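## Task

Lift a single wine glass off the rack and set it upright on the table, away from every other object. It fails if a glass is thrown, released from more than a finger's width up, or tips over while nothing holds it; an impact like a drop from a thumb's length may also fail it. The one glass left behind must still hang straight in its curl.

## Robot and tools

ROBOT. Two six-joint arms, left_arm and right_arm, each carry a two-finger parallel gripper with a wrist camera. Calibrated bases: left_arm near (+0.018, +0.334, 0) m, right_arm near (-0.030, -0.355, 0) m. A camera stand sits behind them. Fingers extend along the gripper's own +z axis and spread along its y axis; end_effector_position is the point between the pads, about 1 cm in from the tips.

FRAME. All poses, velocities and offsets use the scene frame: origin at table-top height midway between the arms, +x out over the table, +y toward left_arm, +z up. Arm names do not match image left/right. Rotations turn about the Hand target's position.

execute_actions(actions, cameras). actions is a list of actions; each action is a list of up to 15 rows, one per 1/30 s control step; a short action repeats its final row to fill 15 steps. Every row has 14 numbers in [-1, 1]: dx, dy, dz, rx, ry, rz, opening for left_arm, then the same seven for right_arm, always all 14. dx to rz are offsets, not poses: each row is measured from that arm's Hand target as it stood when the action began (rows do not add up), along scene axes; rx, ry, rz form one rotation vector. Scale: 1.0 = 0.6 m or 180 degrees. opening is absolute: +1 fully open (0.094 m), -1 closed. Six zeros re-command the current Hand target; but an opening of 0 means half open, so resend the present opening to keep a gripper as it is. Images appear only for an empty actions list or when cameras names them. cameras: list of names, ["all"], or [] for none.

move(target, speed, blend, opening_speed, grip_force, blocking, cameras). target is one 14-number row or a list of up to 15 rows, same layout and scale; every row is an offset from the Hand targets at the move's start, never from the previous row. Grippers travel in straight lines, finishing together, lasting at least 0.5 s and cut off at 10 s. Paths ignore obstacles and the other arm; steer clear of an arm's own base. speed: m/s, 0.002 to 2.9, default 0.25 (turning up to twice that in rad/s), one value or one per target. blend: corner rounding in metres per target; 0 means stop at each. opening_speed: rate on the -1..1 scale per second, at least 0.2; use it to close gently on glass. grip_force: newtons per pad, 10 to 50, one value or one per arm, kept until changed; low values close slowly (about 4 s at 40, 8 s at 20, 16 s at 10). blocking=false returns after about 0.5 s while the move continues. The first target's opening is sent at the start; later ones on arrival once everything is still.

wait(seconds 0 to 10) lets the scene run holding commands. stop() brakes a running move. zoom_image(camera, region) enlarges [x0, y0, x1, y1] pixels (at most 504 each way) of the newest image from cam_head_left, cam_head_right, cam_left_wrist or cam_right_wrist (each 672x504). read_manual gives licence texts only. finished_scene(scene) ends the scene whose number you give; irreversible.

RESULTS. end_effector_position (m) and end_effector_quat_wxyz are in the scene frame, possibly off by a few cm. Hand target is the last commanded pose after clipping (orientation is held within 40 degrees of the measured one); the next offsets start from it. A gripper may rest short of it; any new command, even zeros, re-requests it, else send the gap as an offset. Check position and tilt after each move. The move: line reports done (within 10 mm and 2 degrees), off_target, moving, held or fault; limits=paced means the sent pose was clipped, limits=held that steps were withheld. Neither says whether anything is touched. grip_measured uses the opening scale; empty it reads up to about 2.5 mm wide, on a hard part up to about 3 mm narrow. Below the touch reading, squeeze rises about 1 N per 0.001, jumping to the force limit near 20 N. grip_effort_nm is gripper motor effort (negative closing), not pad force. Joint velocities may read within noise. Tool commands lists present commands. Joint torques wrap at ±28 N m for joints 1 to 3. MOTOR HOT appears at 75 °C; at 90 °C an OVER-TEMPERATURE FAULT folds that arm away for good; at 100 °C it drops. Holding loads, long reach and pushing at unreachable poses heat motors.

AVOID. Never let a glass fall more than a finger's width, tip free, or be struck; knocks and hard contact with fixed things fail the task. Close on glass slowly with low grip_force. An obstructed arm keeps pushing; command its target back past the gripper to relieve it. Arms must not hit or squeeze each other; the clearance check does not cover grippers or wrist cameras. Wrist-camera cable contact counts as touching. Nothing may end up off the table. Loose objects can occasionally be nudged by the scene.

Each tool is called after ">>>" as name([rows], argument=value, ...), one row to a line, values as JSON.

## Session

>>> execute_actions(actions=[])

>>> zoom_image(camera="cam_head_left", region=[230, 0, 480, 230])

>>> zoom_image(camera="cam_head_right", region=[230, 0, 480, 230])

Scene clock: 0.00 s.
left_arm: end_effector_position=(+0.4101, +0.3235, +0.0839) grip_measured=+1.000 grip_effort_nm=n/a end_effector_quat_wxyz=(+0.576, +0.007, +0.817, +0.026) | right_arm: end_effector_position=(+0.3684, -0.3680, +0.0943) grip_measured=+1.000 grip_effort_nm=n/a end_effector_quat_wxyz=(+0.570, +0.016, +0.821, -0.038)
Joint positions: left_arm=[-0.097 1.571 0.344 0.884 -0.103 0.018 0.094] | right_arm=[0.006 1.528 0.394 0.778 0.084 -0.016 0.094]
Joint velocities: within noise
Joint torques (N m): no reading
Heat: left arm: 33 °C; right arm: 38 °C.
Hand target: left_arm +0.4134, +0.3232, +0.0917; +0.586, +0.006, +0.810, +0.026 | right_arm +0.3724, -0.3680, +0.1047; +0.582, +0.016, +0.812, -0.038
Tool commands: left_gripper/opening=+1.0 right_gripper/opening=+1.0
camera_calibration:
cam_left_wrist: T_world_to_cam=[[-0.0260503, -0.987252, -0.157017, 0.348387], [-0.856056, 0.103143, -0.506488, 0.382881], [0.516226, 0.121221, -0.84783, -0.0693617], [0, 0, 0, 1]] pos_world=[0.372649, 0.312863, 0.18982]
cam_right_wrist: T_world_to_cam=[[-0.128264, -0.98978, -0.0623155, -0.304588], [-0.866361, 0.142407, -0.478685, 0.433488], [0.482667, -0.00741024, -0.875772, 0.0139961], [0, 0, 0, 1]] pos_world=[0.329734, -0.363104, 0.200781]

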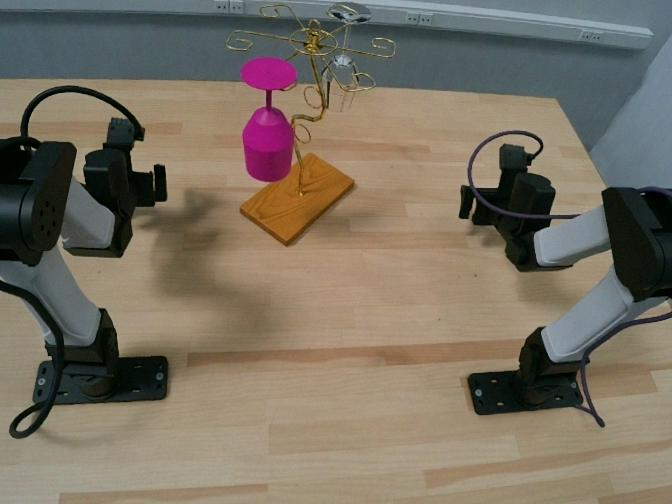

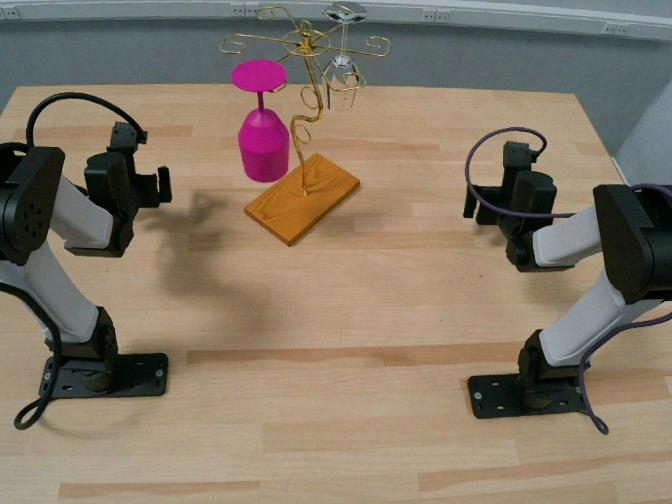

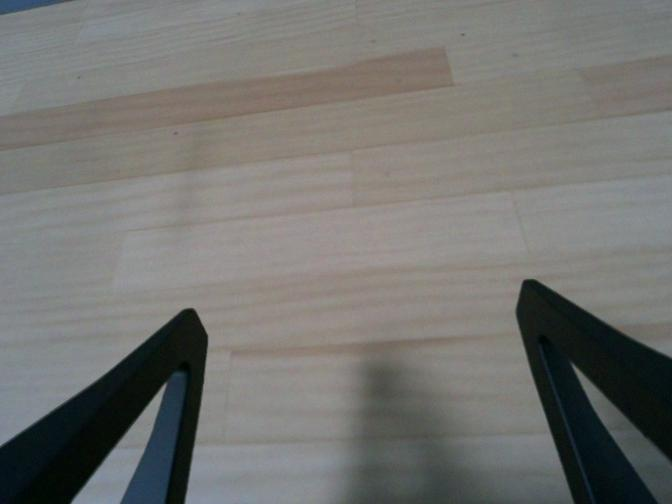

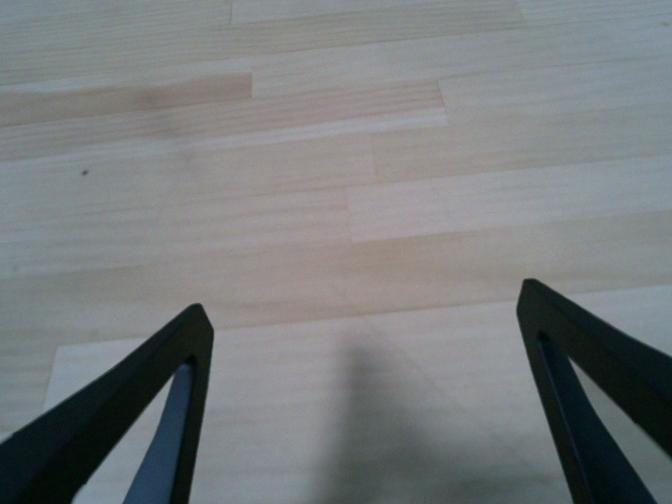

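Scaled by 2.016 from the camera's 672x504 image, which has a finer 960x720 frame.

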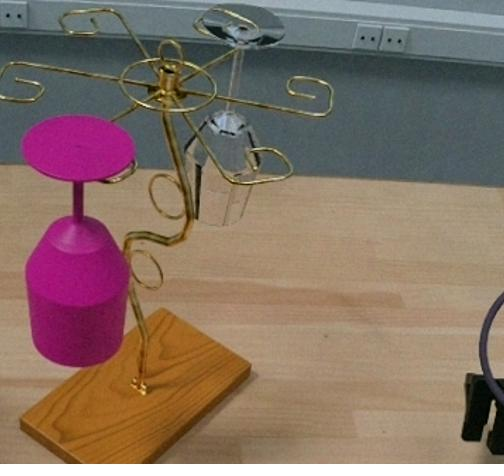

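Scaled by 2.016 from the camera's 672x504 image, which has a finer 960x720 frame.

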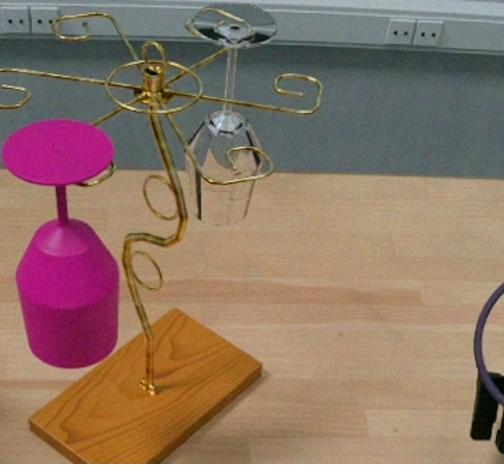

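>>> move([
  [-0.139,-0.0053,0.5805,-0.02,-0.02,-0.12,1, 0,0,0,0,0,0,1],
  [-0.189,-0.2887,0.6138,-0.0788,-0.0771,-0.4217,1, 0,0,0,0,0,0,1],
], blend=[0.05, 0], speed=0.35, cameras=["cam_left_wrist", "cam_head_left"])

Scene clock: 10.17 s.
left_arm: end_effector_position=(+0.3021, +0.1528, +0.4622) grip_measured=+1.000 grip_effort_nm=0.04 end_effector_quat_wxyz=(+0.564, +0.425, +0.567, -0.425) | right_arm: end_effector_position=(+0.3684, -0.3680, +0.0943) grip_measured=+1.000 grip_effort_nm=-0.01 end_effector_quat_wxyz=(+0.570, +0.016, +0.821, -0.038)
Joint positions: left_arm=[-0.084 1.228 1.403 -0.188 1.229 0.01 0.094] | right_arm=[0.006 1.528 0.394 0.778 0.084 -0.016 0.094]
Joint torques (N m): left_arm=[-0.73 -3.22 6.61 1.73 0.17 0.08] | right_arm=[-0.28 -6.2 5.83 2.23 -0.02 0.03]
Heat: left arm: 36 °C; right arm: 39 °C.
Hand target: left_arm +0.2999, +0.1500, +0.4601; +0.561, +0.431, +0.561, -0.430 | right_arm +0.3724, -0.3680, +0.1047; +0.582, +0.016, +0.812, -0.038
Off the commanded pose: left_arm 0.004 m, 1 deg | right_arm 0.011 m, 2 deg.
move: off_target (right_arm)
camera_calibration:
cam_left_wrist: T_world_to_cam=[[-0.95635, -0.26973, -0.112433, 0.387268], [-0.0895832, 0.636829, -0.765783, 0.306267], [0.278155, -0.722284, -0.633194, 0.429383], [0, 0, 0, 1]] pos_world=[0.278365, 0.219555, 0.549958]
Images, in order (width x height): cam_head_left 672x504, cam_left_wrist 672x504.

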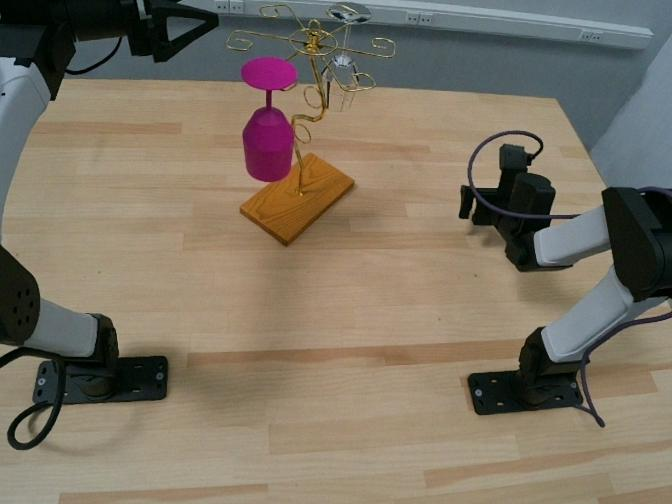

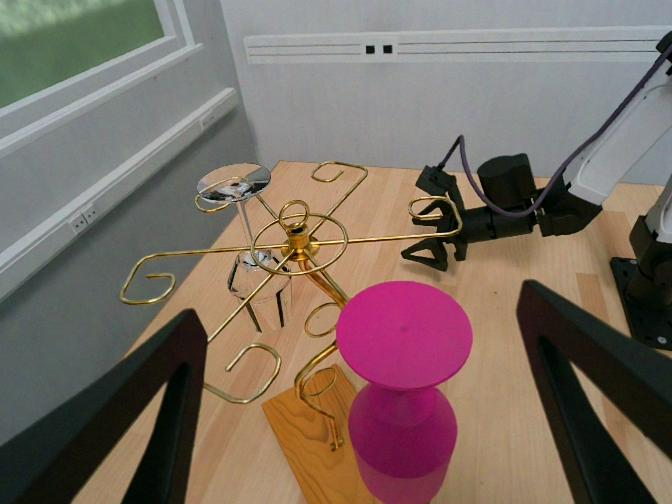

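>>> execute_actions(actions=[], cameras=["cam_left_wrist", "cam_right_wrist"])

Scene clock: 11.70 s.
left_arm: end_effector_position=(+0.3021, +0.1528, +0.4622) grip_measured=+1.000 grip_effort_nm=0.04 end_effector_quat_wxyz=(+0.564, +0.425, +0.567, -0.425) | right_arm: end_effector_position=(+0.3684, -0.3680, +0.0943) grip_measured=+1.000 grip_effort_nm=-0.01 end_effector_quat_wxyz=(+0.570, +0.016, +0.821, -0.038)
Joint positions: left_arm=[-0.084 1.228 1.403 -0.187 1.229 0.01 0.094] | right_arm=[0.006 1.528 0.394 0.778 0.084 -0.016 0.094]
Joint velocities: within noise
Joint torques (N m): left_arm=[-0.61 -3.38 6.45 1.7 0.11 0.06] | right_arm=[-0.28 -6.12 5.82 2.23 -0.04 0.04]
Heat: left arm: 36 °C; right arm: 39 °C.
Hand target: left_arm +0.2999, +0.1500, +0.4601; +0.561, +0.431, +0.561, -0.430 | right_arm +0.3724, -0.3680, +0.1047; +0.582, +0.016, +0.812, -0.038
Tool commands: left_gripper/opening=+1.0 right_gripper/opening=+1.0
Off the commanded pose: left_arm 0.004 m, 1 deg | right_arm 0.011 m, 2 deg.
camera_calibration:
cam_left_wrist: T_world_to_cam=[[-0.956351, -0.269736, -0.112403, 0.387265], [-0.0895697, 0.63672, -0.765875, 0.306414], [0.278153, -0.722378, -0.633089, 0.429409], [0, 0, 0, 1]] pos_world=[0.278365, 0.219555, 0.550058]
cam_right_wrist: T_world_to_cam=[[-0.128264, -0.98978, -0.0623155, -0.304588], [-0.866361, 0.142407, -0.478685, 0.433488], [0.482667, -0.00741024, -0.875772, 0.0139961], [0, 0, 0, 1]] pos_world=[0.329734, -0.363104, 0.200781]
Images, in order (width x height): cam_left_wrist 672x504, cam_right_wrist 672x504.

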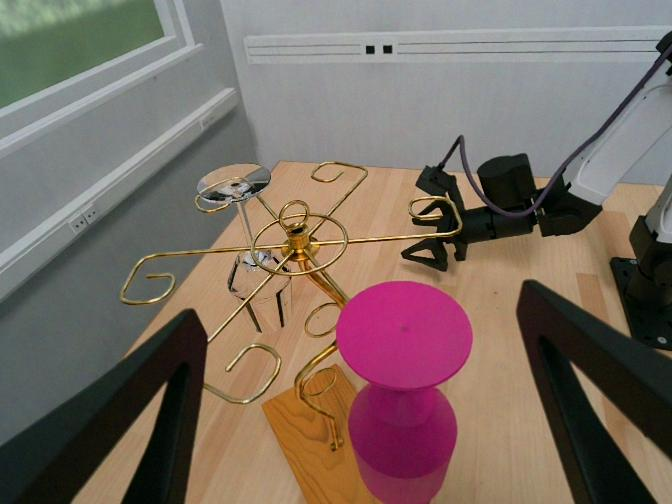

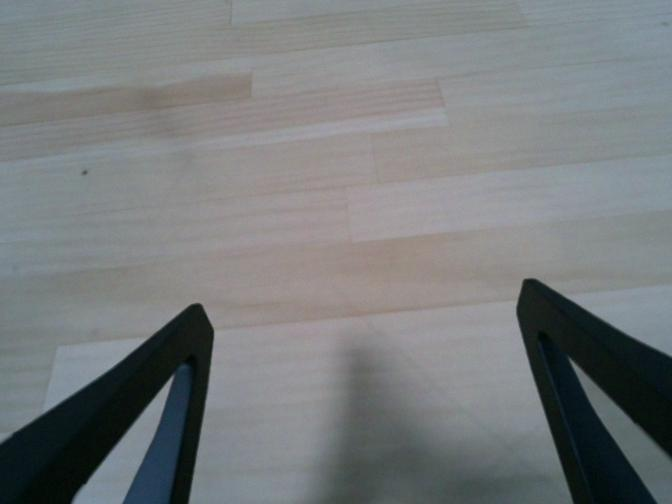

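>>> zoom_image(camera="cam_left_wrist", region=[290, 264, 530, 504])

>>> execute_actions(actions=[], cameras=["cam_head_left", "cam_head_right"])

Scaled by 2.100 from the camera's 672x504 image, which has a finer 960x720 frame.

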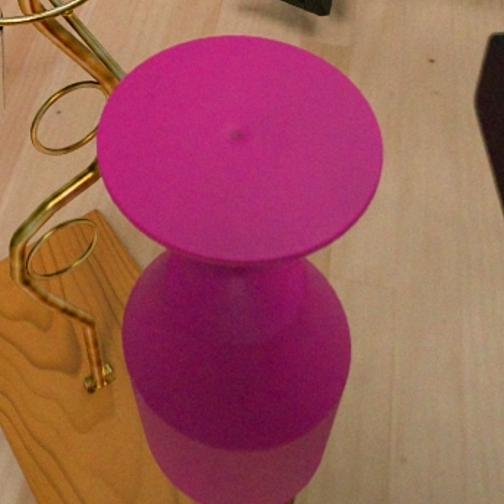

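Scene clock: 13.50 s.
left_arm: end_effector_position=(+0.3021, +0.1528, +0.4622) grip_measured=+1.000 grip_effort_nm=0.03 end_effector_quat_wxyz=(+0.564, +0.425, +0.567, -0.425) | right_arm: end_effector_position=(+0.3684, -0.3680, +0.0943) grip_measured=+1.000 grip_effort_nm=-0.01 end_effector_quat_wxyz=(+0.570, +0.016, +0.821, -0.038)
Joint positions: left_arm=[-0.084 1.228 1.403 -0.187 1.229 0.01 0.094] | right_arm=[0.006 1.528 0.394 0.778 0.084 -0.016 0.094]
Joint velocities: within noise
Joint torques (N m): left_arm=[-0.92 -3.28 6.89 1.7 0.24 0.01] | right_arm=[-0.28 -6.11 5.83 2.24 -0.03 0.05]
Heat: left arm: 36 °C; right arm: 39 °C.
Hand target: left_arm +0.2999, +0.1500, +0.4601; +0.561, +0.431, +0.561, -0.430 | right_arm +0.3724, -0.3680, +0.1047; +0.582, +0.016, +0.812, -0.038
Tool commands: left_gripper/opening=+1.0 right_gripper/opening=+1.0
Off the commanded pose: left_arm 0.004 m, 1 deg | right_arm 0.011 m, 2 deg.
Images, in order (width x height): cam_head_left 672x504, cam_head_right 672x504.

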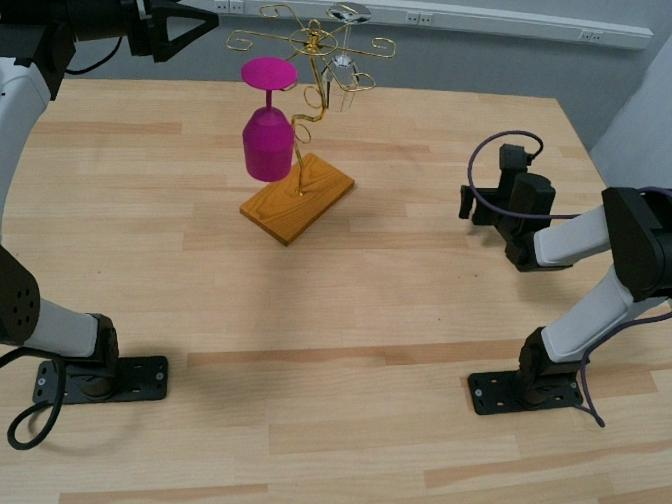

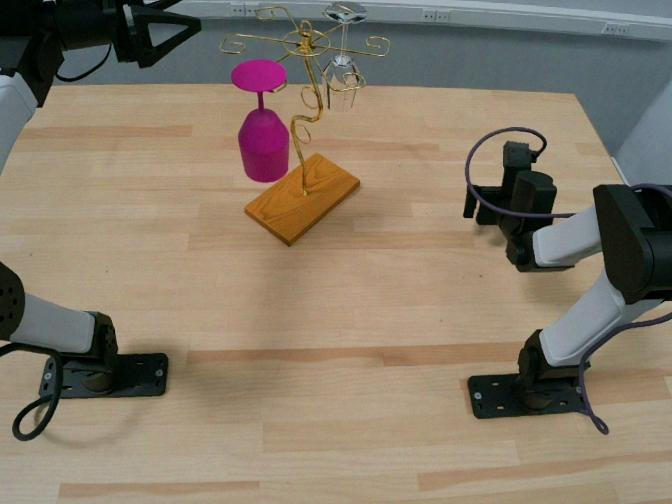

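>>> zoom_image(camera="cam_head_left", region=[225, 45, 345, 195])

Scaled by 3.360 from the camera's 672x504 image, which has a finer 960x720 frame.

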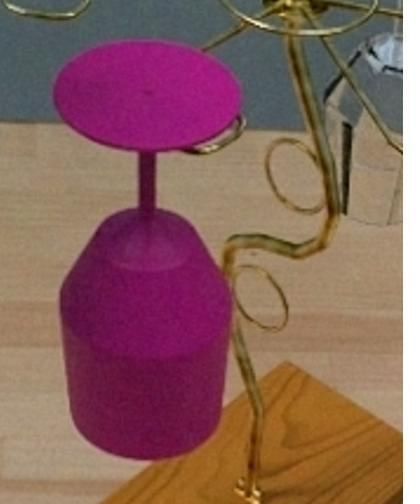

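>>> move([
  [0,0,0,0,0,0,1,-0.0707,0.1967,0.0922,0.0120,-0.0486,0.0234,1],
  [0,0,0,0,0,0,1,-0.1873,0.48,0.1588,0.0190,-0.1030,0.0794,1],
  [0,0,0,0,0,0,1,-0.2507,0.6883,0.2005,0.0326,-0.1347,0.1343,1],
], speed=0.22, blend=[0.03,0.03,0], cameras=["cam_left_wrist","cam_right_wrist"])

Scene clock: 21.63 s.
left_arm: end_effector_position=(+0.3021, +0.1528, +0.4627) grip_measured=+1.000 grip_effort_nm=0.03 end_effector_quat_wxyz=(+0.564, +0.425, +0.566, -0.424) | right_arm: end_effector_position=(+0.2205, +0.0391, +0.2161) grip_measured=+1.000 grip_effort_nm=-0.01 end_effector_quat_wxyz=(+0.725, -0.130, +0.666, +0.120)
Joint positions: left_arm=[-0.084 1.228 1.403 -0.184 1.229 0.007 0.094] | right_arm=[1.315 1.842 0.83 1.15 0.951 -0.141 0.094]
Joint torques (N m): left_arm=[-0.54 -3.38 6.65 1.71 0.21 0.05] | right_arm=[-0.12 -6.84 7.94 2.1 -0.03 -0.05]
Heat: left arm: 37 °C; right arm: 40 °C.
Hand target: left_arm +0.2999, +0.1500, +0.4601; +0.561, +0.431, +0.561, -0.430 | right_arm +0.2218, +0.0450, +0.2250; +0.732, -0.116, +0.659, +0.129
Off the commanded pose: left_arm 0.004 m, 1 deg | right_arm 0.011 m, 2 deg.
move: off_target (right_arm)
camera_calibration:
cam_left_wrist: T_world_to_cam=[[-0.956177, -0.269819, -0.113679, 0.387886], [-0.088335, 0.63602, -0.7666, 0.306921], [0.279145, -0.722964, -0.631982, 0.428934], [0, 0, 0, 1]] pos_world=[0.278265, 0.219555, 0.550459]
cam_right_wrist: T_world_to_cam=[[0.337481, -0.936665, -0.0936237, -0.0109558], [-0.583286, -0.130016, -0.801794, 0.323698], [0.73884, 0.3252, -0.590221, 0.0639583], [0, 0, 0, 1]] pos_world=[0.145251, 0.0110247, 0.296263]
Images, in order (width x height): cam_left_wrist 672x504, cam_right_wrist 672x504.

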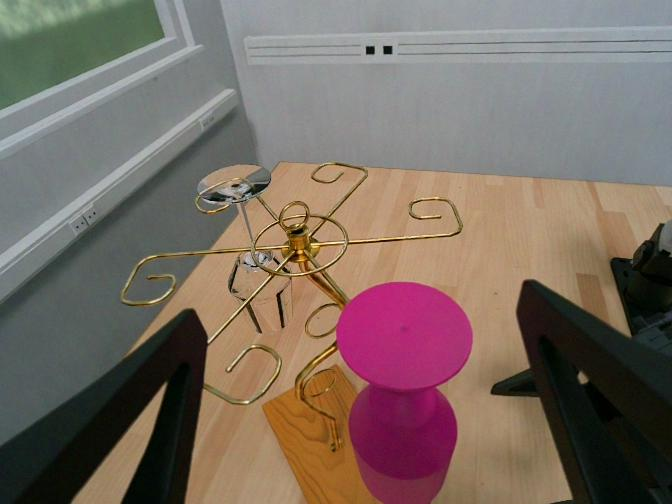

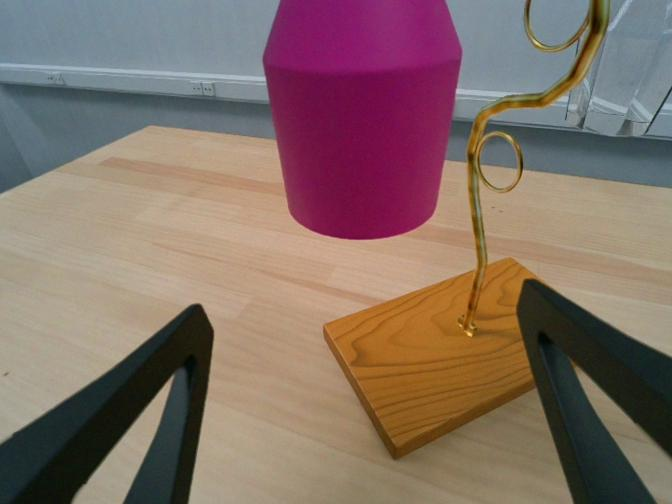

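>>> move(target=[0,0,0,0,0,0,1,0.0512,0.0058,0.0067,0.0095,-0.0261,0,1], speed=0.08, cameras=["cam_right_wrist","cam_left_wrist"])

Scene clock: 23.90 s.
left_arm: end_effector_position=(+0.3021, +0.1528, +0.4627) grip_measured=+1.000 grip_effort_nm=0.03 end_effector_quat_wxyz=(+0.564, +0.425, +0.566, -0.424) | right_arm: end_effector_position=(+0.2496, +0.0421, +0.2202) grip_measured=+1.000 grip_effort_nm=-0.01 end_effector_quat_wxyz=(+0.752, -0.119, +0.637, +0.121)
Joint positions: left_arm=[-0.084 1.228 1.403 -0.184 1.229 0.007 0.094] | right_arm=[1.238 1.945 0.878 1.32 0.875 -0.22 0.094]
Joint torques (N m): left_arm=[-0.83 -3.55 6.28 1.7 0.18 0.06] | right_arm=[-0.65 -7.34 7.65 2.1 -0.32 -0.01]
Heat: left arm: 37 °C; right arm: 40 °C.
Hand target: left_arm +0.2999, +0.1500, +0.4601; +0.561, +0.431, +0.561, -0.430 | right_arm +0.2525, +0.0485, +0.2289; +0.760, -0.111, +0.626, +0.134
Off the commanded pose: left_arm 0.004 m, 1 deg | right_arm 0.011 m, 2 deg.
move: off_target (right_arm)
camera_calibration:
cam_left_wrist: T_world_to_cam=[[-0.956177, -0.269819, -0.113679, 0.387886], [-0.088335, 0.63602, -0.7666, 0.306921], [0.279145, -0.722964, -0.631982, 0.428934], [0, 0, 0, 1]] pos_world=[0.278265, 0.219555, 0.550459]
cam_right_wrist: T_world_to_cam=[[0.33305, -0.937761, -0.0983973, -0.0153396], [-0.52304, -0.0969089, -0.846781, 0.337837], [0.784543, 0.333486, -0.522762, 0.017326], [0, 0, 0, 1]] pos_world=[0.168218, 0.0125766, 0.293622]
Images, in order (width x height): cam_left_wrist 672x504, cam_right_wrist 672x504.

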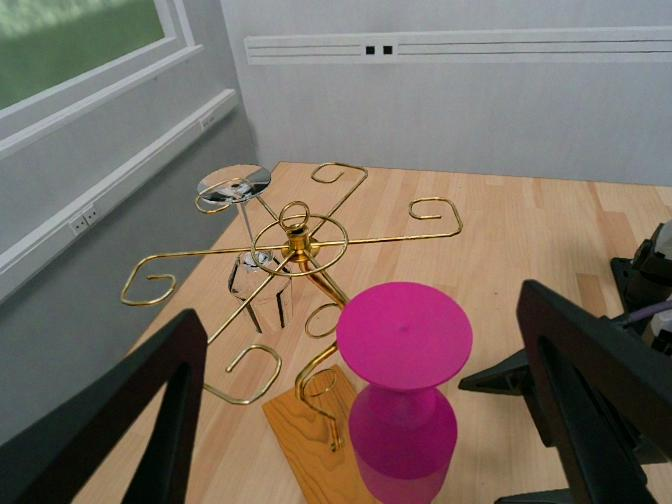

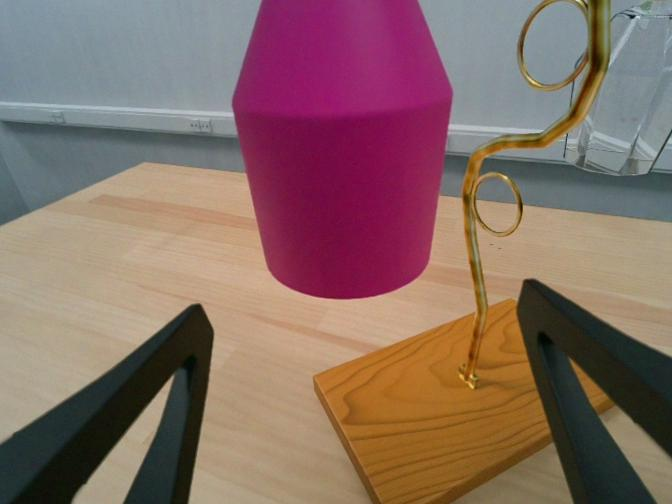

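>>> move(target=[0,0,0,0,0,0,1,0.0527,0.0162,0.0,0,0,0,1], speed=0.06, cameras=["cam_right_wrist","cam_left_wrist"])

Scene clock: 26.23 s.
left_arm: end_effector_position=(+0.3021, +0.1528, +0.4627) grip_measured=+1.000 grip_effort_nm=0.04 end_effector_quat_wxyz=(+0.564, +0.425, +0.566, -0.424) | right_arm: end_effector_position=(+0.2802, +0.0508, +0.2260) grip_measured=+1.000 grip_effort_nm=-0.01 end_effector_quat_wxyz=(+0.758, -0.113, +0.630, +0.124)
Joint positions: left_arm=[-0.084 1.228 1.403 -0.184 1.229 0.007 0.094] | right_arm=[1.169 1.999 0.972 1.293 0.809 -0.209 0.094]
Joint torques (N m): left_arm=[-0.7 -3.21 6.41 1.7 0.25 0.09] | right_arm=[-0.65 -8.05 7.82 1.76 -0.31 0.16]
Heat: left arm: 37 °C; right arm: 41 °C.
Hand target: left_arm +0.2999, +0.1500, +0.4601; +0.561, +0.431, +0.561, -0.430 | right_arm +0.2842, +0.0582, +0.2289; +0.760, -0.110, +0.626, +0.134
Off the commanded pose: left_arm 0.004 m, 1 deg | right_arm 0.009 m, 1 deg.
move: done
camera_calibration:
cam_left_wrist: T_world_to_cam=[[-0.956177, -0.269819, -0.113679, 0.387886], [-0.088335, 0.63602, -0.7666, 0.306921], [0.279145, -0.722964, -0.631982, 0.428934], [0, 0, 0, 1]] pos_world=[0.278265, 0.219555, 0.550459]
cam_right_wrist: T_world_to_cam=[[0.332011, -0.937088, -0.107861, -0.0144647], [-0.509315, -0.0818456, -0.856679, 0.357214], [0.793956, 0.339362, -0.504447, -0.0135995], [0, 0, 0, 1]] pos_world=[0.197534, 0.0202968, 0.297597]
Images, in order (width x height): cam_left_wrist 672x504, cam_right_wrist 672x504.

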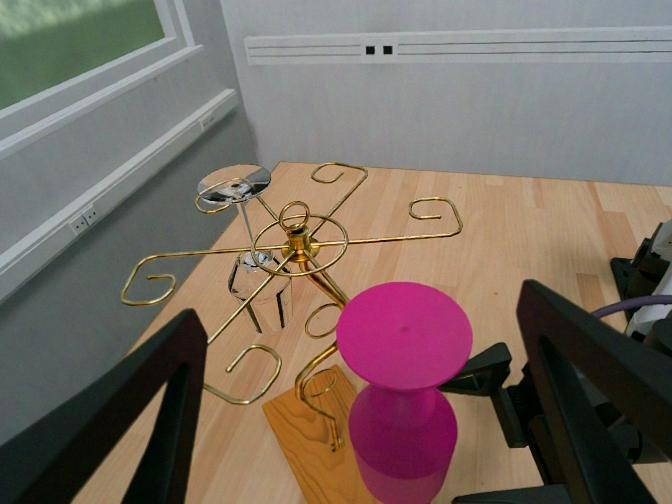

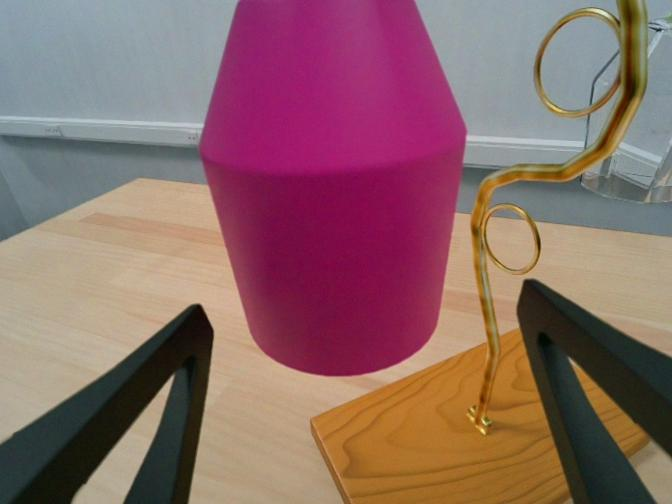

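>>> move(target=[0,0,0,0,0,0,1,0.0602,0.0203,-0.0057,0,0,0,1], speed=0.06, cameras=["cam_right_wrist","cam_left_wrist"])

Scene clock: 28.23 s.
left_arm: end_effector_position=(+0.3021, +0.1528, +0.4627) grip_measured=+1.000 grip_effort_nm=0.03 end_effector_quat_wxyz=(+0.564, +0.425, +0.566, -0.424) | right_arm: end_effector_position=(+0.3157, +0.0635, +0.2230) grip_measured=+1.000 grip_effort_nm=-0.01 end_effector_quat_wxyz=(+0.758, -0.112, +0.630, +0.125)
Joint positions: left_arm=[-0.084 1.228 1.403 -0.184 1.229 0.007 0.094] | right_arm=[1.101 2.079 1.095 1.234 0.743 -0.184 0.094]
Joint torques (N m): left_arm=[-0.88 -3.43 6.71 1.66 0.2 0.03] | right_arm=[-0.75 -8.92 8.14 1.75 -0.27 0.14]
Heat: left arm: 38 °C; right arm: 41 °C.
Hand target: left_arm +0.2999, +0.1500, +0.4601; +0.561, +0.431, +0.561, -0.430 | right_arm +0.3203, +0.0703, +0.2256; +0.760, -0.110, +0.626, +0.134
Off the commanded pose: left_arm 0.004 m, 1 deg | right_arm 0.009 m, 1 deg.
move: done
camera_calibration:
cam_left_wrist: T_world_to_cam=[[-0.956177, -0.269819, -0.113679, 0.387886], [-0.088335, 0.63602, -0.7666, 0.306921], [0.279145, -0.722964, -0.631982, 0.428934], [0, 0, 0, 1]] pos_world=[0.278265, 0.219555, 0.550459]
cam_right_wrist: T_world_to_cam=[[0.332134, -0.936931, -0.108845, -0.0145546], [-0.509378, -0.0810438, -0.856718, 0.373722], [0.793865, 0.339988, -0.504169, -0.0477849], [0, 0, 0, 1]] pos_world=[0.233134, 0.0328974, 0.294498]
Images, in order (width x height): cam_left_wrist 672x504, cam_right_wrist 672x504.

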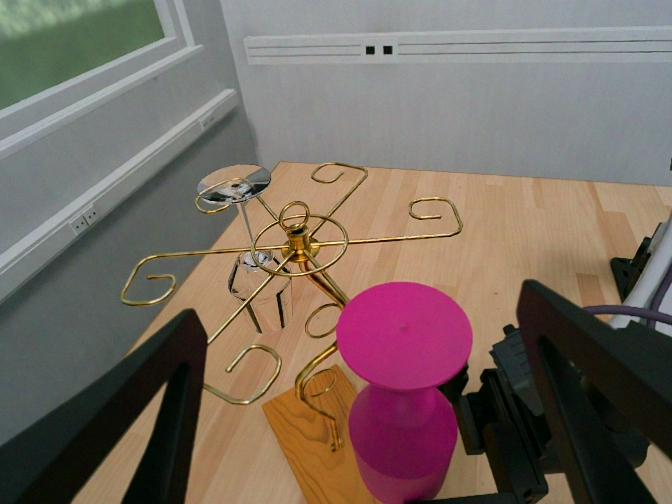

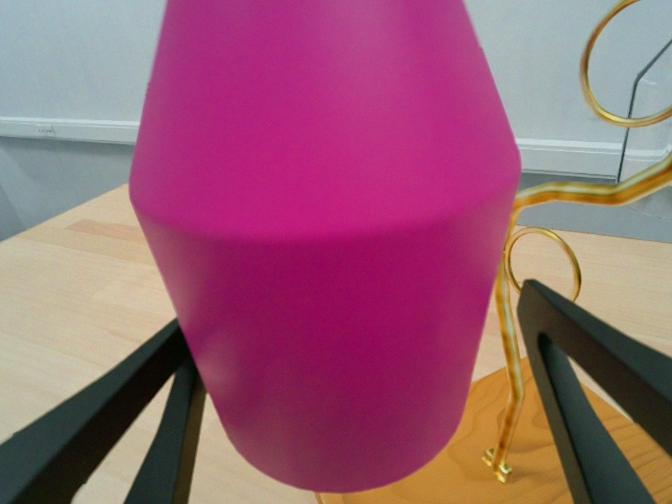

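>>> zoom_image(camera="cam_left_wrist", region=[340, 324, 520, 504])

>>> zoom_image(camera="cam_right_wrist", region=[100, 150, 604, 504])

Scaled by 2.800 from the camera's 672x504 image, which has a finer 960x720 frame.

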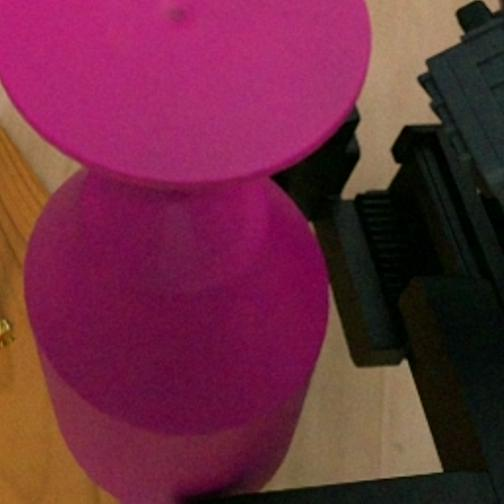

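Scaled by 1.000.

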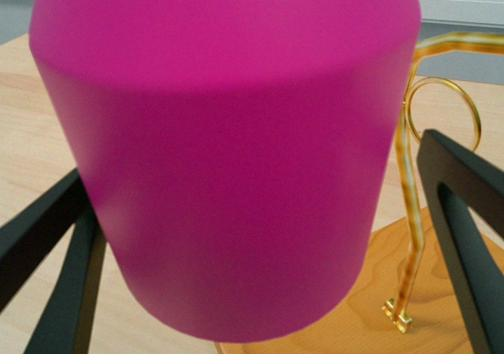

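>>> move(target=[0,0,0,0,0,0,1,-0.0030,0.0092,-0.002,0,0,0,1], speed=0.04, cameras=["cam_right_wrist"])

Scene clock: 30.23 s.
left_arm: end_effector_position=(+0.3021, +0.1528, +0.4627) grip_measured=+1.000 grip_effort_nm=0.04 end_effector_quat_wxyz=(+0.564, +0.425, +0.566, -0.424) | right_arm: end_effector_position=(+0.3175, +0.0672, +0.2219) grip_measured=+1.000 grip_effort_nm=-0.01 end_effector_quat_wxyz=(+0.759, -0.112, +0.630, +0.125)
Joint positions: left_arm=[-0.084 1.228 1.403 -0.184 1.229 0.007 0.094] | right_arm=[1.101 2.095 1.114 1.231 0.743 -0.184 0.094]
Joint torques (N m): left_arm=[-0.83 -3.4 6.35 1.74 0.2 0.09] | right_arm=[0.09 -9.1 8.36 1.75 -0.18 0.13]
Heat: left arm: 38 °C; right arm: 42 °C.
Hand target: left_arm +0.2999, +0.1500, +0.4601; +0.561, +0.431, +0.561, -0.430 | right_arm +0.3185, +0.0758, +0.2243; +0.760, -0.110, +0.626, +0.134
Off the commanded pose: left_arm 0.004 m, 1 deg | right_arm 0.009 m, 1 deg.
move: done
camera_calibration:
cam_right_wrist: T_world_to_cam=[[0.332488, -0.93672, -0.109576, -0.0117757], [-0.508895, -0.0803739, -0.857068, 0.373952], [0.794026, 0.340728, -0.503416, -0.0512789], [0, 0, 0, 1]] pos_world=[0.234935, 0.0364977, 0.293398]
Images, in order (width x height): cam_right_wrist 672x504.

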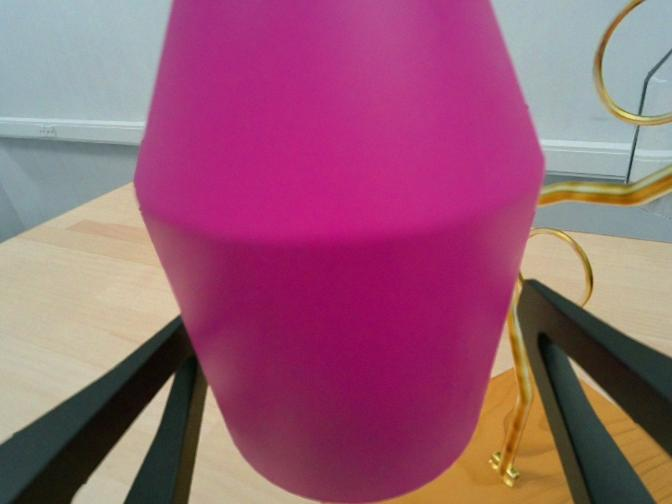

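>>> move(target=[0,0,0,0,0,0,1,0,0,0,0,0,0,0.35], speed=0.04, grip_force=30, opening_speed=0.35, cameras=["cam_right_wrist","cam_left_wrist"])

Scene clock: 32.60 s.
left_arm: end_effector_position=(+0.3021, +0.1528, +0.4627) grip_measured=+1.000 grip_effort_nm=0.03 end_effector_quat_wxyz=(+0.564, +0.425, +0.566, -0.424) | right_arm: end_effector_position=(+0.3176, +0.0672, +0.2221) grip_measured=+0.620 grip_effort_nm=-0.67 end_effector_quat_wxyz=(+0.759, -0.112, +0.629, +0.125)
Joint positions: left_arm=[-0.084 1.228 1.403 -0.184 1.229 0.007 0.094] | right_arm=[1.101 2.095 1.114 1.231 0.743 -0.184 0.076]
Joint torques (N m): left_arm=[-0.77 -3.11 6.38 1.73 0.14 0] | right_arm=[0.03 -9.07 8.2 1.78 -0.16 0.11]
Heat: left arm: 38 °C; right arm: 42 °C.
Hand target: left_arm +0.2999, +0.1500, +0.4601; +0.561, +0.431, +0.561, -0.430 | right_arm +0.3185, +0.0758, +0.2244; +0.760, -0.110, +0.626, +0.134
Off the commanded pose: left_arm 0.004 m, 1 deg | right_arm 0.009 m, 1 deg.
grip_force (N): 30, 30
move: done
camera_calibration:
cam_left_wrist: T_world_to_cam=[[-0.956177, -0.269819, -0.113679, 0.387886], [-0.088335, 0.63602, -0.7666, 0.306921], [0.279145, -0.722964, -0.631982, 0.428934], [0, 0, 0, 1]] pos_world=[0.278265, 0.219555, 0.550459]
cam_right_wrist: T_world_to_cam=[[0.33254, -0.936671, -0.109842, -0.0117002], [-0.508706, -0.0800789, -0.857208, 0.374024], [0.794126, 0.340933, -0.50312, -0.0513467], [0, 0, 0, 1]] pos_world=[0.234935, 0.0364979, 0.293498]
Images, in order (width x height): cam_left_wrist 672x504, cam_right_wrist 672x504.

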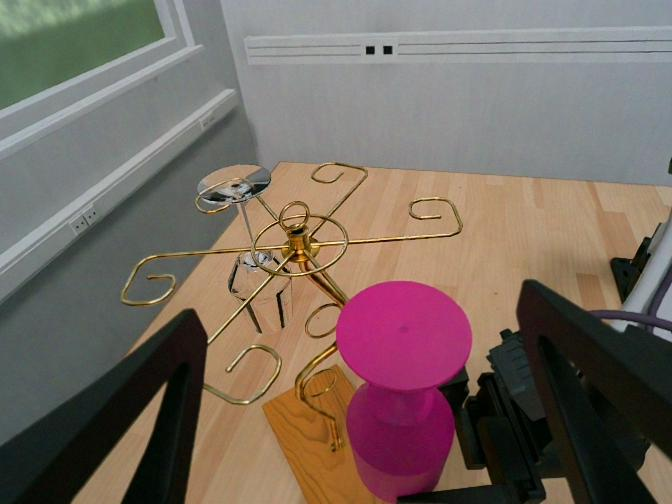

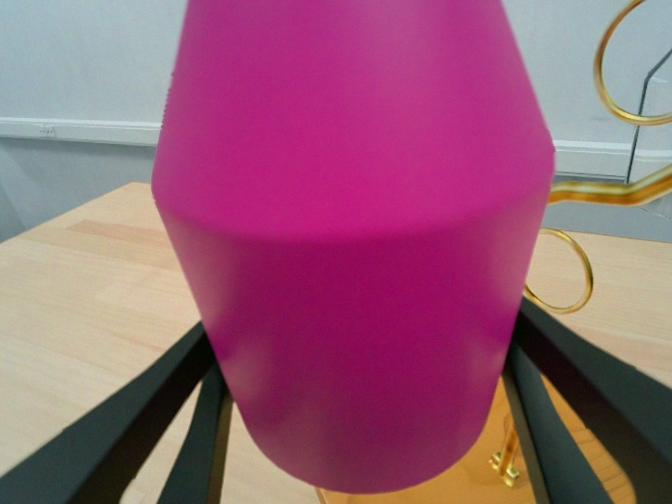

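>>> move(target=[0,0,0,0,0,0,1,0,-0.0035,0.0372,-0.0049,0.0134,0,0.35], speed=0.04, cameras=["cam_left_wrist"])

Scene clock: 35.33 s.
left_arm: end_effector_position=(+0.3021, +0.1528, +0.4627) grip_measured=+1.000 grip_effort_nm=0.04 end_effector_quat_wxyz=(+0.564, +0.425, +0.566, -0.424) | right_arm: end_effector_position=(+0.3199, +0.0715, +0.2216) grip_measured=+0.620 grip_effort_nm=-0.67 end_effector_quat_wxyz=(+0.742, -0.117, +0.648, +0.125)
Joint positions: left_arm=[-0.084 1.228 1.403 -0.184 1.229 0.007 0.094] | right_arm=[1.101 2.067 1.137 1.11 0.744 -0.134 0.076]
Joint torques (N m): left_arm=[-0.75 -3.18 6.32 1.77 0.22 0.07] | right_arm=[0.12 -15.2 7.95 1.37 -0.11 -0.01]
Heat: left arm: 38 °C; right arm: 43 °C.
Hand target: left_arm +0.2999, +0.1500, +0.4601; +0.561, +0.431, +0.561, -0.430 | right_arm +0.3185, +0.0738, +0.2466; +0.746, -0.113, +0.643, +0.132
Off the commanded pose: left_arm 0.004 m, 1 deg | right_arm 0.025 m, 1 deg.
grip_force (N): 30, 30
move: off_target (right_arm)
camera_calibration:
cam_left_wrist: T_world_to_cam=[[-0.956177, -0.269819, -0.113679, 0.387886], [-0.088335, 0.63602, -0.7666, 0.306921], [0.279145, -0.722964, -0.631982, 0.428934], [0, 0, 0, 1]] pos_world=[0.278265, 0.219555, 0.550459]
Images, in order (width x height): cam_left_wrist 672x504.

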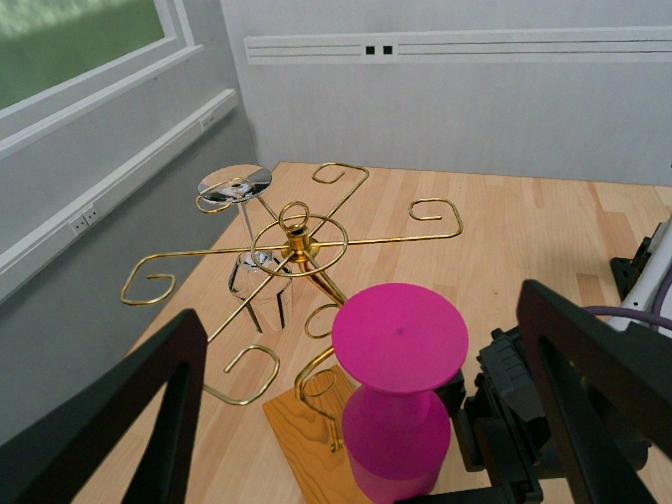

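>>> zoom_image(camera="cam_left_wrist", region=[290, 264, 530, 504])

Scaled by 2.100 from the camera's 672x504 image, which has a finer 960x720 frame.

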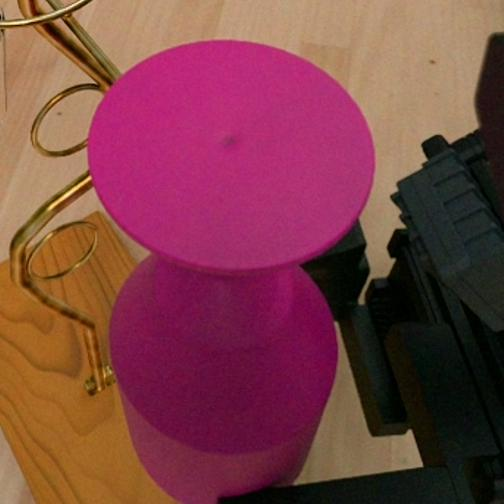

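>>> move(target=[0,0,0,0,0,0,1,-0.0065,-0.0100,0.0260,0.0047,-0.0131,0,0.35], speed=0.04, cameras=["cam_left_wrist"])

>>> zoom_image(camera="cam_left_wrist", region=[290, 264, 530, 504])

Scene clock: 38.47 s.
left_arm: end_effector_position=(+0.3021, +0.1528, +0.4627) grip_measured=+1.000 grip_effort_nm=0.03 end_effector_quat_wxyz=(+0.564, +0.425, +0.566, -0.424) | right_arm: end_effector_position=(+0.3196, +0.0708, +0.2258) grip_measured=+0.620 grip_effort_nm=-0.68 end_effector_quat_wxyz=(+0.745, -0.125, +0.644, +0.115)
Joint positions: left_arm=[-0.084 1.228 1.403 -0.184 1.229 0.007 0.094] | right_arm=[1.101 2.059 1.138 1.11 0.744 -0.167 0.076]
Joint torques (N m): left_arm=[-0.62 -3.22 6.35 1.7 0.15 -0.02] | right_arm=[0.02 -16.59 6.5 1.87 -0.17 -0.07]
Heat: left arm: 38 °C; right arm: 44 °C.
Hand target: left_arm +0.2999, +0.1500, +0.4601; +0.561, +0.431, +0.561, -0.430 | right_arm +0.3146, +0.0678, +0.2623; +0.760, -0.110, +0.627, +0.134
Off the commanded pose: left_arm 0.004 m, 1 deg | right_arm 0.037 m, 4 deg.
grip_force (N): 30, 30
move: off_target (right_arm)
camera_calibration:
cam_left_wrist: T_world_to_cam=[[-0.956177, -0.269819, -0.113679, 0.387886], [-0.088335, 0.63602, -0.7666, 0.306921], [0.279145, -0.722964, -0.631982, 0.428934], [0, 0, 0, 1]] pos_world=[0.278265, 0.219555, 0.550459]
Images, in order (width x height): cam_left_wrist 672x504.

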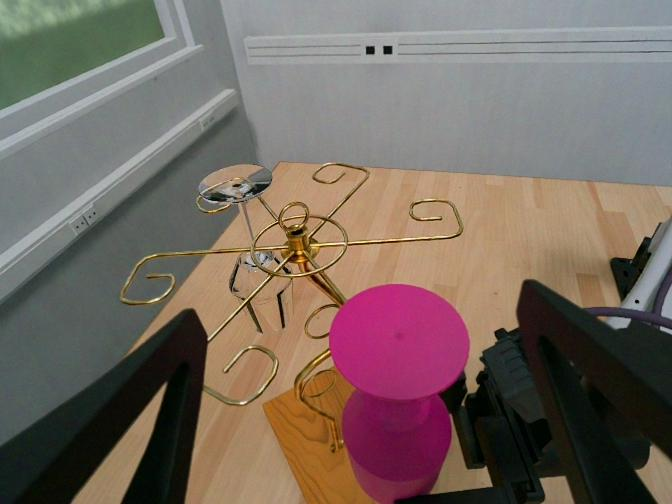

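Scaled by 2.100 from the camera's 672x504 image, which has a finer 960x720 frame.

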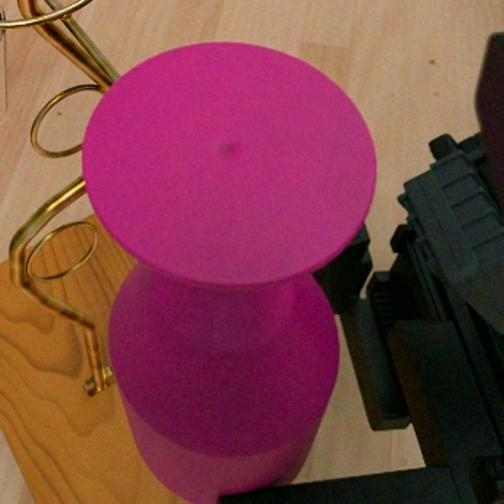

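>>> move(target=[0,0,0,0,0,0,1,0,-0.003,0.0125,0.0180,0.0066,0.0037,0.35], speed=0.03, cameras=["cam_left_wrist"])

>>> zoom_image(camera="cam_left_wrist", region=[290, 264, 530, 504])

Scene clock: 41.23 s.
left_arm: end_effector_position=(+0.3021, +0.1528, +0.4627) grip_measured=+1.000 grip_effort_nm=0.03 end_effector_quat_wxyz=(+0.564, +0.425, +0.566, -0.424) | right_arm: end_effector_position=(+0.3189, +0.0696, +0.2310) grip_measured=+0.620 grip_effort_nm=-0.67 end_effector_quat_wxyz=(+0.742, -0.114, +0.648, +0.129)
Joint positions: left_arm=[-0.084 1.228 1.403 -0.184 1.229 0.007 0.094] | right_arm=[1.101 2.039 1.138 1.083 0.744 -0.125 0.076]
Joint torques (N m): left_arm=[-0.72 -3.21 6.32 1.71 0.21 0.08] | right_arm=[-0.21 -16.68 6.78 1.92 -0.2 0.18]
Heat: left arm: 39 °C; right arm: 46 °C.
Hand target: left_arm +0.2999, +0.1500, +0.4601; +0.561, +0.431, +0.561, -0.430 | right_arm +0.3146, +0.0660, +0.2698; +0.755, -0.091, +0.630, +0.157
Off the commanded pose: left_arm 0.004 m, 1 deg | right_arm 0.039 m, 5 deg.
grip_force (N): 30, 30
move: off_target (right_arm)
camera_calibration:
cam_left_wrist: T_world_to_cam=[[-0.956177, -0.269819, -0.113679, 0.387886], [-0.088335, 0.63602, -0.7666, 0.306921], [0.279145, -0.722964, -0.631982, 0.428934], [0, 0, 0, 1]] pos_world=[0.278265, 0.219555, 0.550459]
Images, in order (width x height): cam_left_wrist 672x504.

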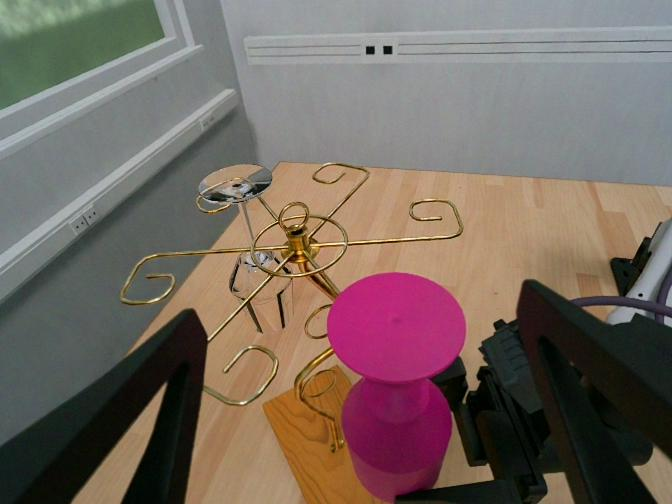

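Scaled by 2.100 from the camera's 672x504 image, which has a finer 960x720 frame.

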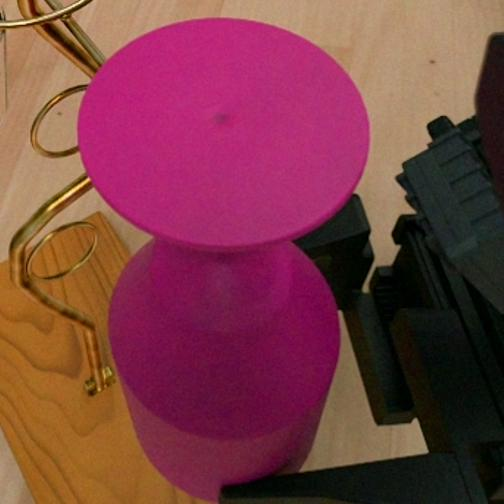

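>>> move(target=[0,0,0,0,0,0,1,0.0037,-0.0372,-0.0048,0,0,0,0.35], speed=0.04, cameras=["cam_left_wrist"])

>>> zoom_image(camera="cam_left_wrist", region=[290, 244, 530, 484])

Scene clock: 44.60 s.
left_arm: end_effector_position=(+0.3021, +0.1528, +0.4627) grip_measured=+1.000 grip_effort_nm=0.03 end_effector_quat_wxyz=(+0.564, +0.425, +0.566, -0.424) | right_arm: end_effector_position=(+0.3207, +0.0529, +0.2323) grip_measured=+0.620 grip_effort_nm=-0.67 end_effector_quat_wxyz=(+0.739, -0.116, +0.651, +0.129)
Joint positions: left_arm=[-0.084 1.228 1.403 -0.184 1.229 0.007 0.094] | right_arm=[1.077 1.986 1.073 1.082 0.719 -0.116 0.076]
Joint torques (N m): left_arm=[-0.9 -3.41 6.56 1.73 0.14 0.09] | right_arm=[-0.79 -16.14 4.83 2.26 -0.26 0.16]
Heat: left arm: 39 °C; right arm: 48 °C.
Hand target: left_arm +0.2999, +0.1500, +0.4601; +0.561, +0.431, +0.561, -0.430 | right_arm +0.3168, +0.0436, +0.2669; +0.755, -0.091, +0.630, +0.157
Off the commanded pose: left_arm 0.004 m, 1 deg | right_arm 0.036 m, 5 deg.
grip_force (N): 30, 30
move: off_target (right_arm)
camera_calibration:
cam_left_wrist: T_world_to_cam=[[-0.956177, -0.269819, -0.113679, 0.387886], [-0.088335, 0.63602, -0.7666, 0.306921], [0.279145, -0.722964, -0.631982, 0.428934], [0, 0, 0, 1]] pos_world=[0.278265, 0.219555, 0.550459]
Images, in order (width x height): cam_left_wrist 672x504.

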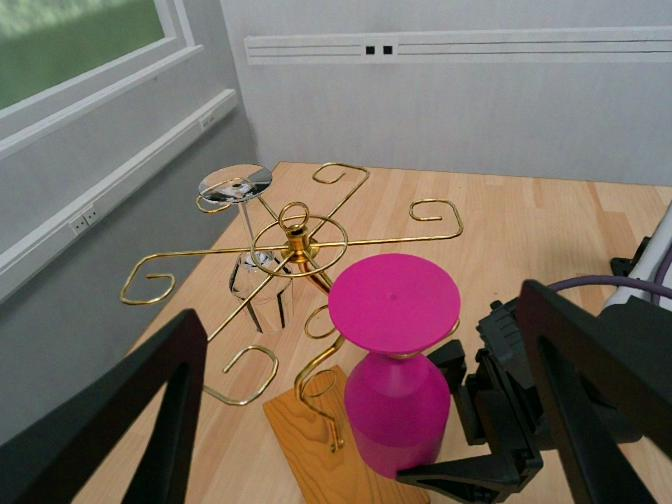

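Scaled by 2.100 from the camera's 672x504 image, which has a finer 960x720 frame.

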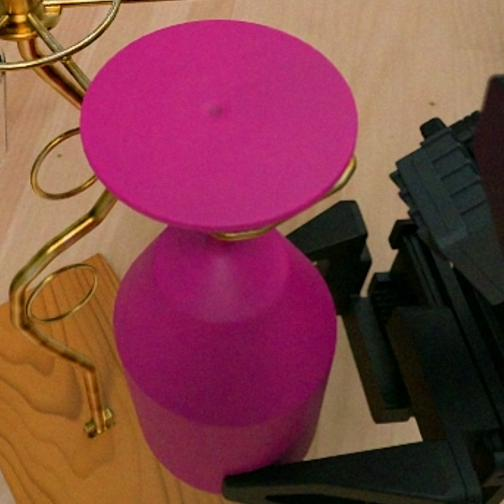

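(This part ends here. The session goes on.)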